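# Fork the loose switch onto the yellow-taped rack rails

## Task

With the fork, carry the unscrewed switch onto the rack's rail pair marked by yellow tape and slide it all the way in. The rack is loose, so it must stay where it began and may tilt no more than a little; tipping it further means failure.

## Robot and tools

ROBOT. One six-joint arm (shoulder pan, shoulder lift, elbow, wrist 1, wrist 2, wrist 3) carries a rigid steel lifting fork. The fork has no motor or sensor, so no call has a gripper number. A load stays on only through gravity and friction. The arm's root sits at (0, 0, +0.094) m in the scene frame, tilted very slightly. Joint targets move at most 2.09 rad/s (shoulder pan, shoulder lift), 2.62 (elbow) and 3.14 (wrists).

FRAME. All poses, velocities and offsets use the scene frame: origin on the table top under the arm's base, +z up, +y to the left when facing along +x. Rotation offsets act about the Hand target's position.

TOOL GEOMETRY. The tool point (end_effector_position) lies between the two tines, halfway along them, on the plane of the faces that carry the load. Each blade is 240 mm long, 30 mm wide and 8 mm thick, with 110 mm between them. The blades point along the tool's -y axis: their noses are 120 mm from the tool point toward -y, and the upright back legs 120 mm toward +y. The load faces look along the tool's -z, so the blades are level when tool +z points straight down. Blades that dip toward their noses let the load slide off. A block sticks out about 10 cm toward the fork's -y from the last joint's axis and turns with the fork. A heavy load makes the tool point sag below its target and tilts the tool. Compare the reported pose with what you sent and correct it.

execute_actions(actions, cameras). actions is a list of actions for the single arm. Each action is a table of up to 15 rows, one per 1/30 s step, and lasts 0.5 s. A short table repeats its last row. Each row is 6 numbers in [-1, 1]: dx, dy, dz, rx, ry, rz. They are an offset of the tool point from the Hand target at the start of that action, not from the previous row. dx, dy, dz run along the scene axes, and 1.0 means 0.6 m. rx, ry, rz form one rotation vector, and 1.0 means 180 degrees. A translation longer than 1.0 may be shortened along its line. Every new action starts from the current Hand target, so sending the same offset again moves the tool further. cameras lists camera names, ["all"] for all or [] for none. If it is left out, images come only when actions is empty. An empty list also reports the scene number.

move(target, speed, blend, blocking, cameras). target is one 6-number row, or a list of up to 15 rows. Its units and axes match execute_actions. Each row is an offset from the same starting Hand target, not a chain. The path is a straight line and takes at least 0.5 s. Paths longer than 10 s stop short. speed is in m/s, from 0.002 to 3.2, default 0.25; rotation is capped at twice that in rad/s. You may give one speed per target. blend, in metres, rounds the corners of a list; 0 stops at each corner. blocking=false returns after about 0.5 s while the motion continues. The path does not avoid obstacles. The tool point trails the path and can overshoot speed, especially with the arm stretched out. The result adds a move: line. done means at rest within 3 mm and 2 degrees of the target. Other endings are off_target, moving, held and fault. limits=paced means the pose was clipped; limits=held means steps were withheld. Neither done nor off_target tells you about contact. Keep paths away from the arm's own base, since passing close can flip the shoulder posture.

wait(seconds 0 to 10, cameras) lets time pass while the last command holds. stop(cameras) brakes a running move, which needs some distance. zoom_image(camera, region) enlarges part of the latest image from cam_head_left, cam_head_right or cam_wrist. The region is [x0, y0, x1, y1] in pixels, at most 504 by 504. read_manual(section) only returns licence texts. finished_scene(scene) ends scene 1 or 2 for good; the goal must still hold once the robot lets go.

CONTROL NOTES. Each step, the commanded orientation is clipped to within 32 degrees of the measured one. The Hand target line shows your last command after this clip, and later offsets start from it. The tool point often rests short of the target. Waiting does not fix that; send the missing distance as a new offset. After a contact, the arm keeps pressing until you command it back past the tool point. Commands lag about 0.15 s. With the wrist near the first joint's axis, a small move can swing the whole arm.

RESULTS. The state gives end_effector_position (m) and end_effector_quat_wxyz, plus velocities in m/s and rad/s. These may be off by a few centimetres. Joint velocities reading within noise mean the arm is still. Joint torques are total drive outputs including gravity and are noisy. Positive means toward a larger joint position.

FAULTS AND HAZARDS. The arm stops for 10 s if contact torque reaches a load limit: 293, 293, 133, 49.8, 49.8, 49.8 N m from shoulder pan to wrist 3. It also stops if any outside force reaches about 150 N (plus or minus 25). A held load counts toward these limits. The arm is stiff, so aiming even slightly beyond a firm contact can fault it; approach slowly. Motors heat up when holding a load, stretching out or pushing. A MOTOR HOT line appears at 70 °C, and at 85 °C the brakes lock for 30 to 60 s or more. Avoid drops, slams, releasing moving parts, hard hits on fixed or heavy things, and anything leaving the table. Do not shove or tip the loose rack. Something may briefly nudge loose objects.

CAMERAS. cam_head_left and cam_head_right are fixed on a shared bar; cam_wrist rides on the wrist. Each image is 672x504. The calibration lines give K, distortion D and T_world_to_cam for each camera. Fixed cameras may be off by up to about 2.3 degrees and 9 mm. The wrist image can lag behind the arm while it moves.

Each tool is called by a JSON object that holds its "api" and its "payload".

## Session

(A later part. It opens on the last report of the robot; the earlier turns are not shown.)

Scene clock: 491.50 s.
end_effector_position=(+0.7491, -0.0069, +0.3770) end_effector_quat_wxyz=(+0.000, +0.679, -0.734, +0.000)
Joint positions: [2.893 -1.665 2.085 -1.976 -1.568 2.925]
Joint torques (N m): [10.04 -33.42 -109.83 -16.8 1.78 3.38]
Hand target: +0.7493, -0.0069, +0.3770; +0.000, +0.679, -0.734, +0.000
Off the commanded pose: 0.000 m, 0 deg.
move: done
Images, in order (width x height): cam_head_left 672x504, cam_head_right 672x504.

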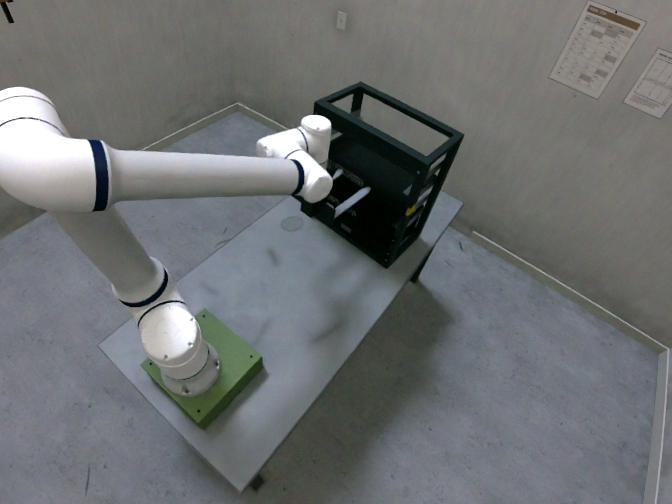

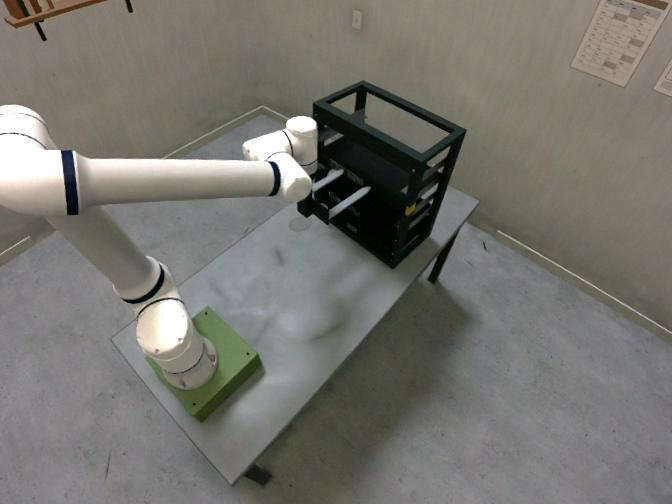

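{"api": "move", "payload": {"target": [0.0033, -0.00026, 0, 0, 0, 0], "speed": 0.015}}

{"api": "move", "payload": {"target": [0.0025, -0.0002, 0, 0, 0, 0], "speed": 0.01, "cameras": ["cam_head_left", "cam_head_right"]}}

{"api": "zoom_image", "payload": {"camera": "cam_head_left", "region": [300, 100, 440, 230]}}

{"api": "zoom_image", "payload": {"camera": "cam_head_right", "region": [300, 100, 440, 230]}}

Scene clock: 497.43 s.
end_effector_position=(+0.7511, -0.0070, +0.3770) end_effector_quat_wxyz=(+0.000, +0.679, -0.734, +0.000)
Joint positions: [2.894 -1.662 2.082 -1.977 -1.568 2.926]
Joint torques (N m): [9.44 -29.88 -112.77 -16.69 2.31 3.37]
Hand target: +0.7512, -0.0071, +0.3770; +0.000, +0.679, -0.734, +0.000
Off the commanded pose: 0.000 m, 0 deg.
move: done

Scene clock: 498.13 s.
end_effector_position=(+0.7526, -0.0071, +0.3769) end_effector_quat_wxyz=(+0.000, +0.679, -0.734, +0.000)
Joint positions: [2.894 -1.659 2.079 -1.977 -1.568 2.926]
Joint torques (N m): [5.31 -19.42 -125.46 -22.64 2.51 7.12]
Hand target: +0.7527, -0.0072, +0.3770; +0.000, +0.679, -0.734, +0.000
Off the commanded pose: 0.000 m, 0 deg.
move: done
Images, in order (width x height): cam_head_left 672x504, cam_head_right 672x504.

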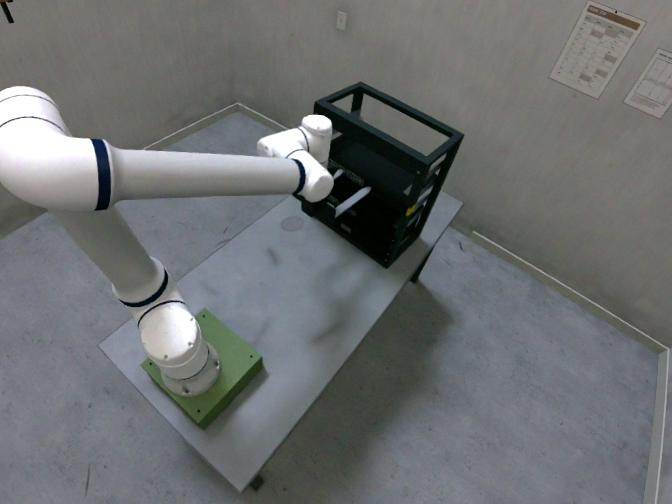

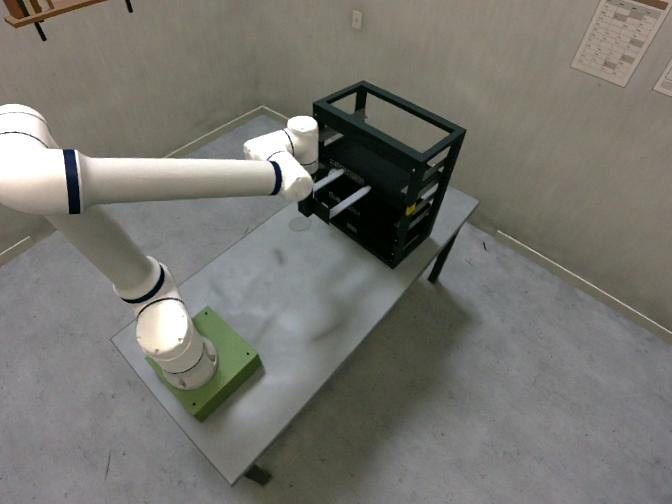

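Scaled by 3.600.

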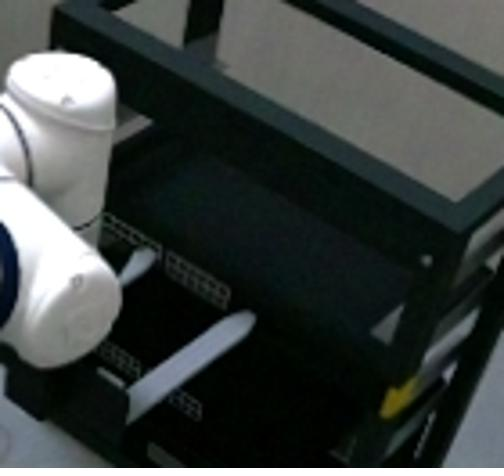

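Scaled by 3.600.

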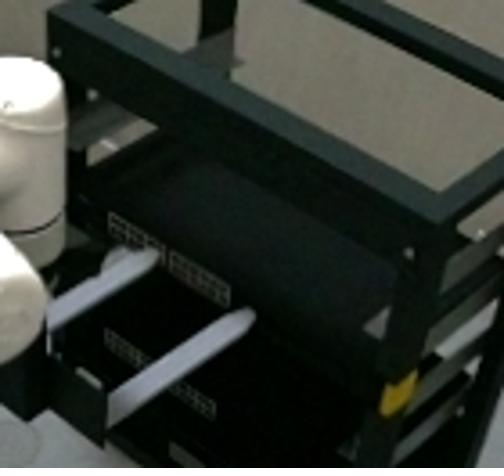

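{"api": "zoom_image", "payload": {"camera": "cam_head_left", "region": [390, 180, 430, 230]}}

{"api": "zoom_image", "payload": {"camera": "cam_head_right", "region": [390, 180, 430, 230]}}

Scaled by 10.080.

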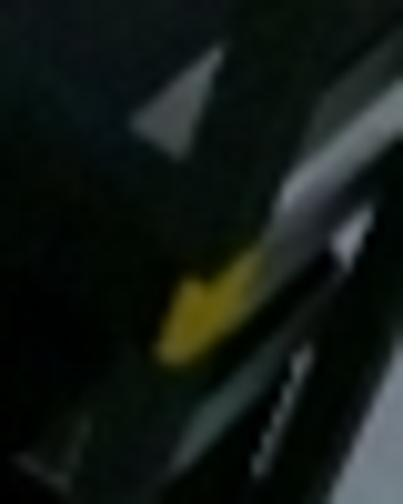

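Scaled by 10.080.

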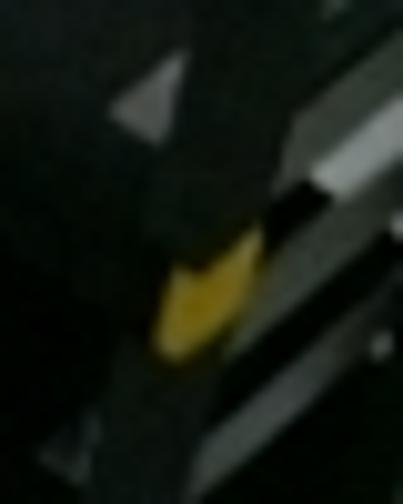

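{"api": "move", "payload": {"target": [0, -0.0021, 0, 0, 0, 0.00333], "speed": 0.02}}

{"api": "move", "payload": {"target": [0.0017, 0, 0, 0, 0, 0.0], "speed": 0.01}}

Scene clock: 523.73 s.
end_effector_position=(+0.7527, -0.0084, +0.3770) end_effector_quat_wxyz=(+0.000, +0.683, -0.731, +0.000)
Joint positions: [2.89 -1.659 2.079 -1.977 -1.568 2.912]
Joint torques (N m): [-26.14 -43.16 -104.69 -24.02 0.67 -6.04]
Hand target: +0.7527, -0.0084, +0.3770; +0.000, +0.683, -0.731, +0.000
Off the commanded pose: 0.000 m, 0 deg.
move: done

Scene clock: 534.37 s.
end_effector_position=(+0.7520, -0.0083, +0.3754) end_effector_quat_wxyz=(+0.001, +0.682, -0.731, -0.002)
Joint positions: [2.89 -1.658 2.079 -1.973 -1.568 2.912]
Joint torques (N m): [-5.53 -49.99 -83.07 -8.54 -0.16 0.43]
Hand target: +0.7520, -0.0083, +0.3754; +0.001, +0.682, -0.731, -0.002 (not the last commanded pose)
Off the commanded pose: 0.002 m, 0 deg.
FORCE FAULT: contact force on the arm reached its limit, and the arm stopped for 10 seconds. The contact can be on any part of the arm, not only on its tool. That time counts as 20 of the actions that you can send in this scene. The arm's remaining commands of this call were not run. The arm's target is now where it stood when the stop ended, not its last command. The arm accepts commands again.
move: fault

{"api": "move", "payload": {"target": [-0.1163, 0.0093, 0, 0, 0, 0], "speed": 0.1, "cameras": ["all"]}}

{"api": "zoom_image", "payload": {"camera": "cam_head_left", "region": [300, 70, 470, 280]}}

{"api": "zoom_image", "payload": {"camera": "cam_head_right", "region": [300, 70, 470, 280]}}

{"api": "zoom_image", "payload": {"camera": "cam_head_left", "region": [390, 180, 430, 230]}}

{"api": "zoom_image", "payload": {"camera": "cam_head_right", "region": [300, 130, 340, 180]}}

Scene clock: 540.80 s.
end_effector_position=(+0.6824, -0.0028, +0.3753) end_effector_quat_wxyz=(+0.001, +0.682, -0.731, -0.002)
Joint positions: [2.861 -1.787 2.184 -1.949 -1.569 2.883]
Joint torques (N m): [-22.93 -50.28 -72.23 -5 -0.92 -2.24]
Hand target: +0.6822, -0.0027, +0.3754; +0.001, +0.682, -0.731, -0.002
Off the commanded pose: 0.000 m, 0 deg.
move: done
camera_calibration:
cam_wrist: T_world_to_cam=[[-0.081961, -0.996256, -0.0274874, 0.0729795], [-0.934109, 0.0671746, 0.35061, 0.377344], [-0.347451, 0.0544125, -0.936118, 0.682988], [0, 0, 0, 1]] pos_world=[0.595767, 0.0101953, 0.509063]

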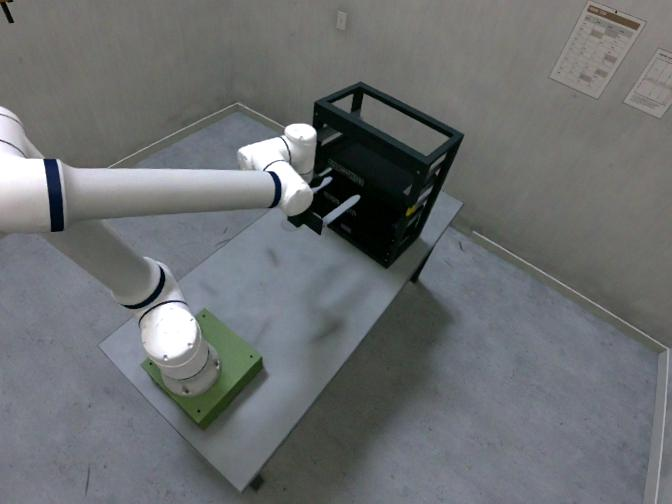

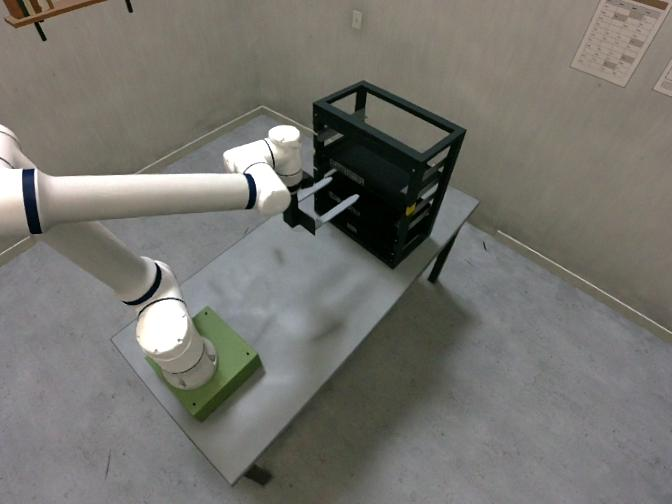

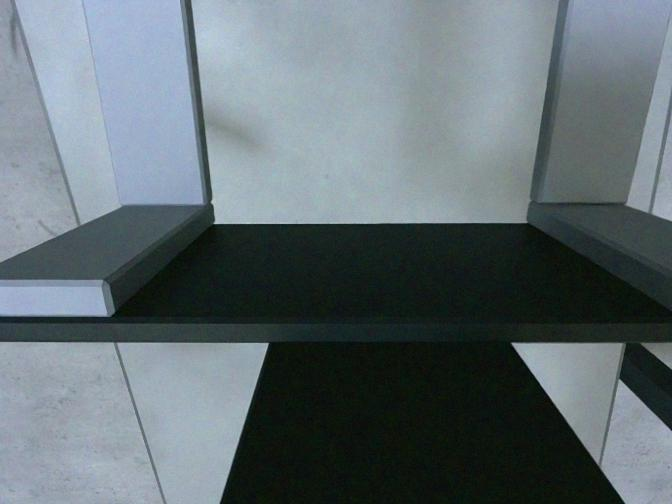

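Scaled by 2.400.

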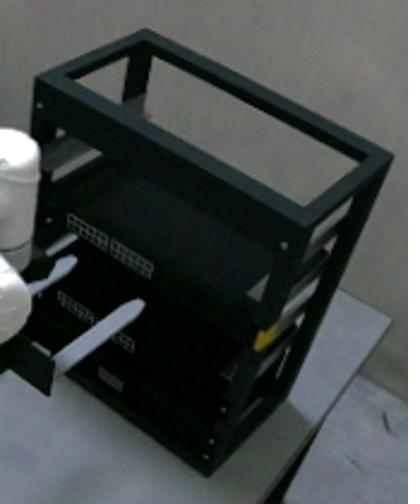

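Scaled by 2.400.

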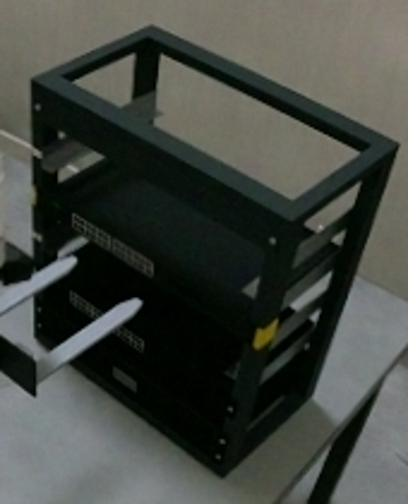

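Scaled by 10.080.

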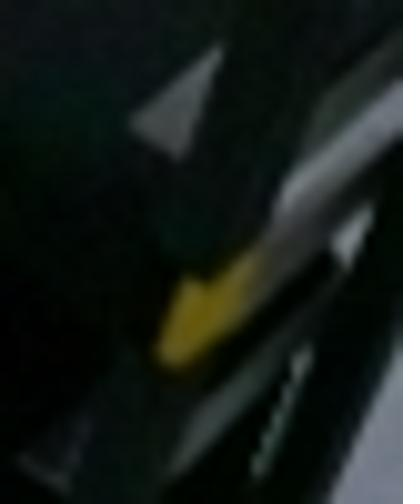

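Scaled by 10.080.

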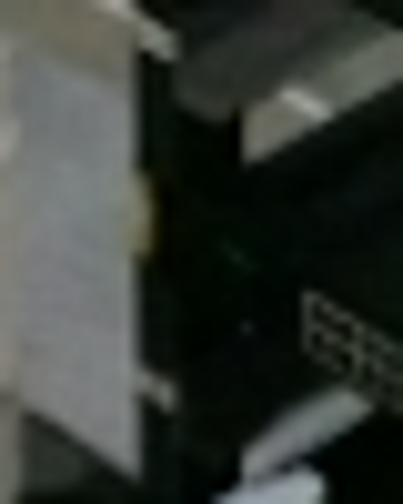

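{"api": "finished_scene", "payload": {"scene": 1}}

The scene is finished: the task was done.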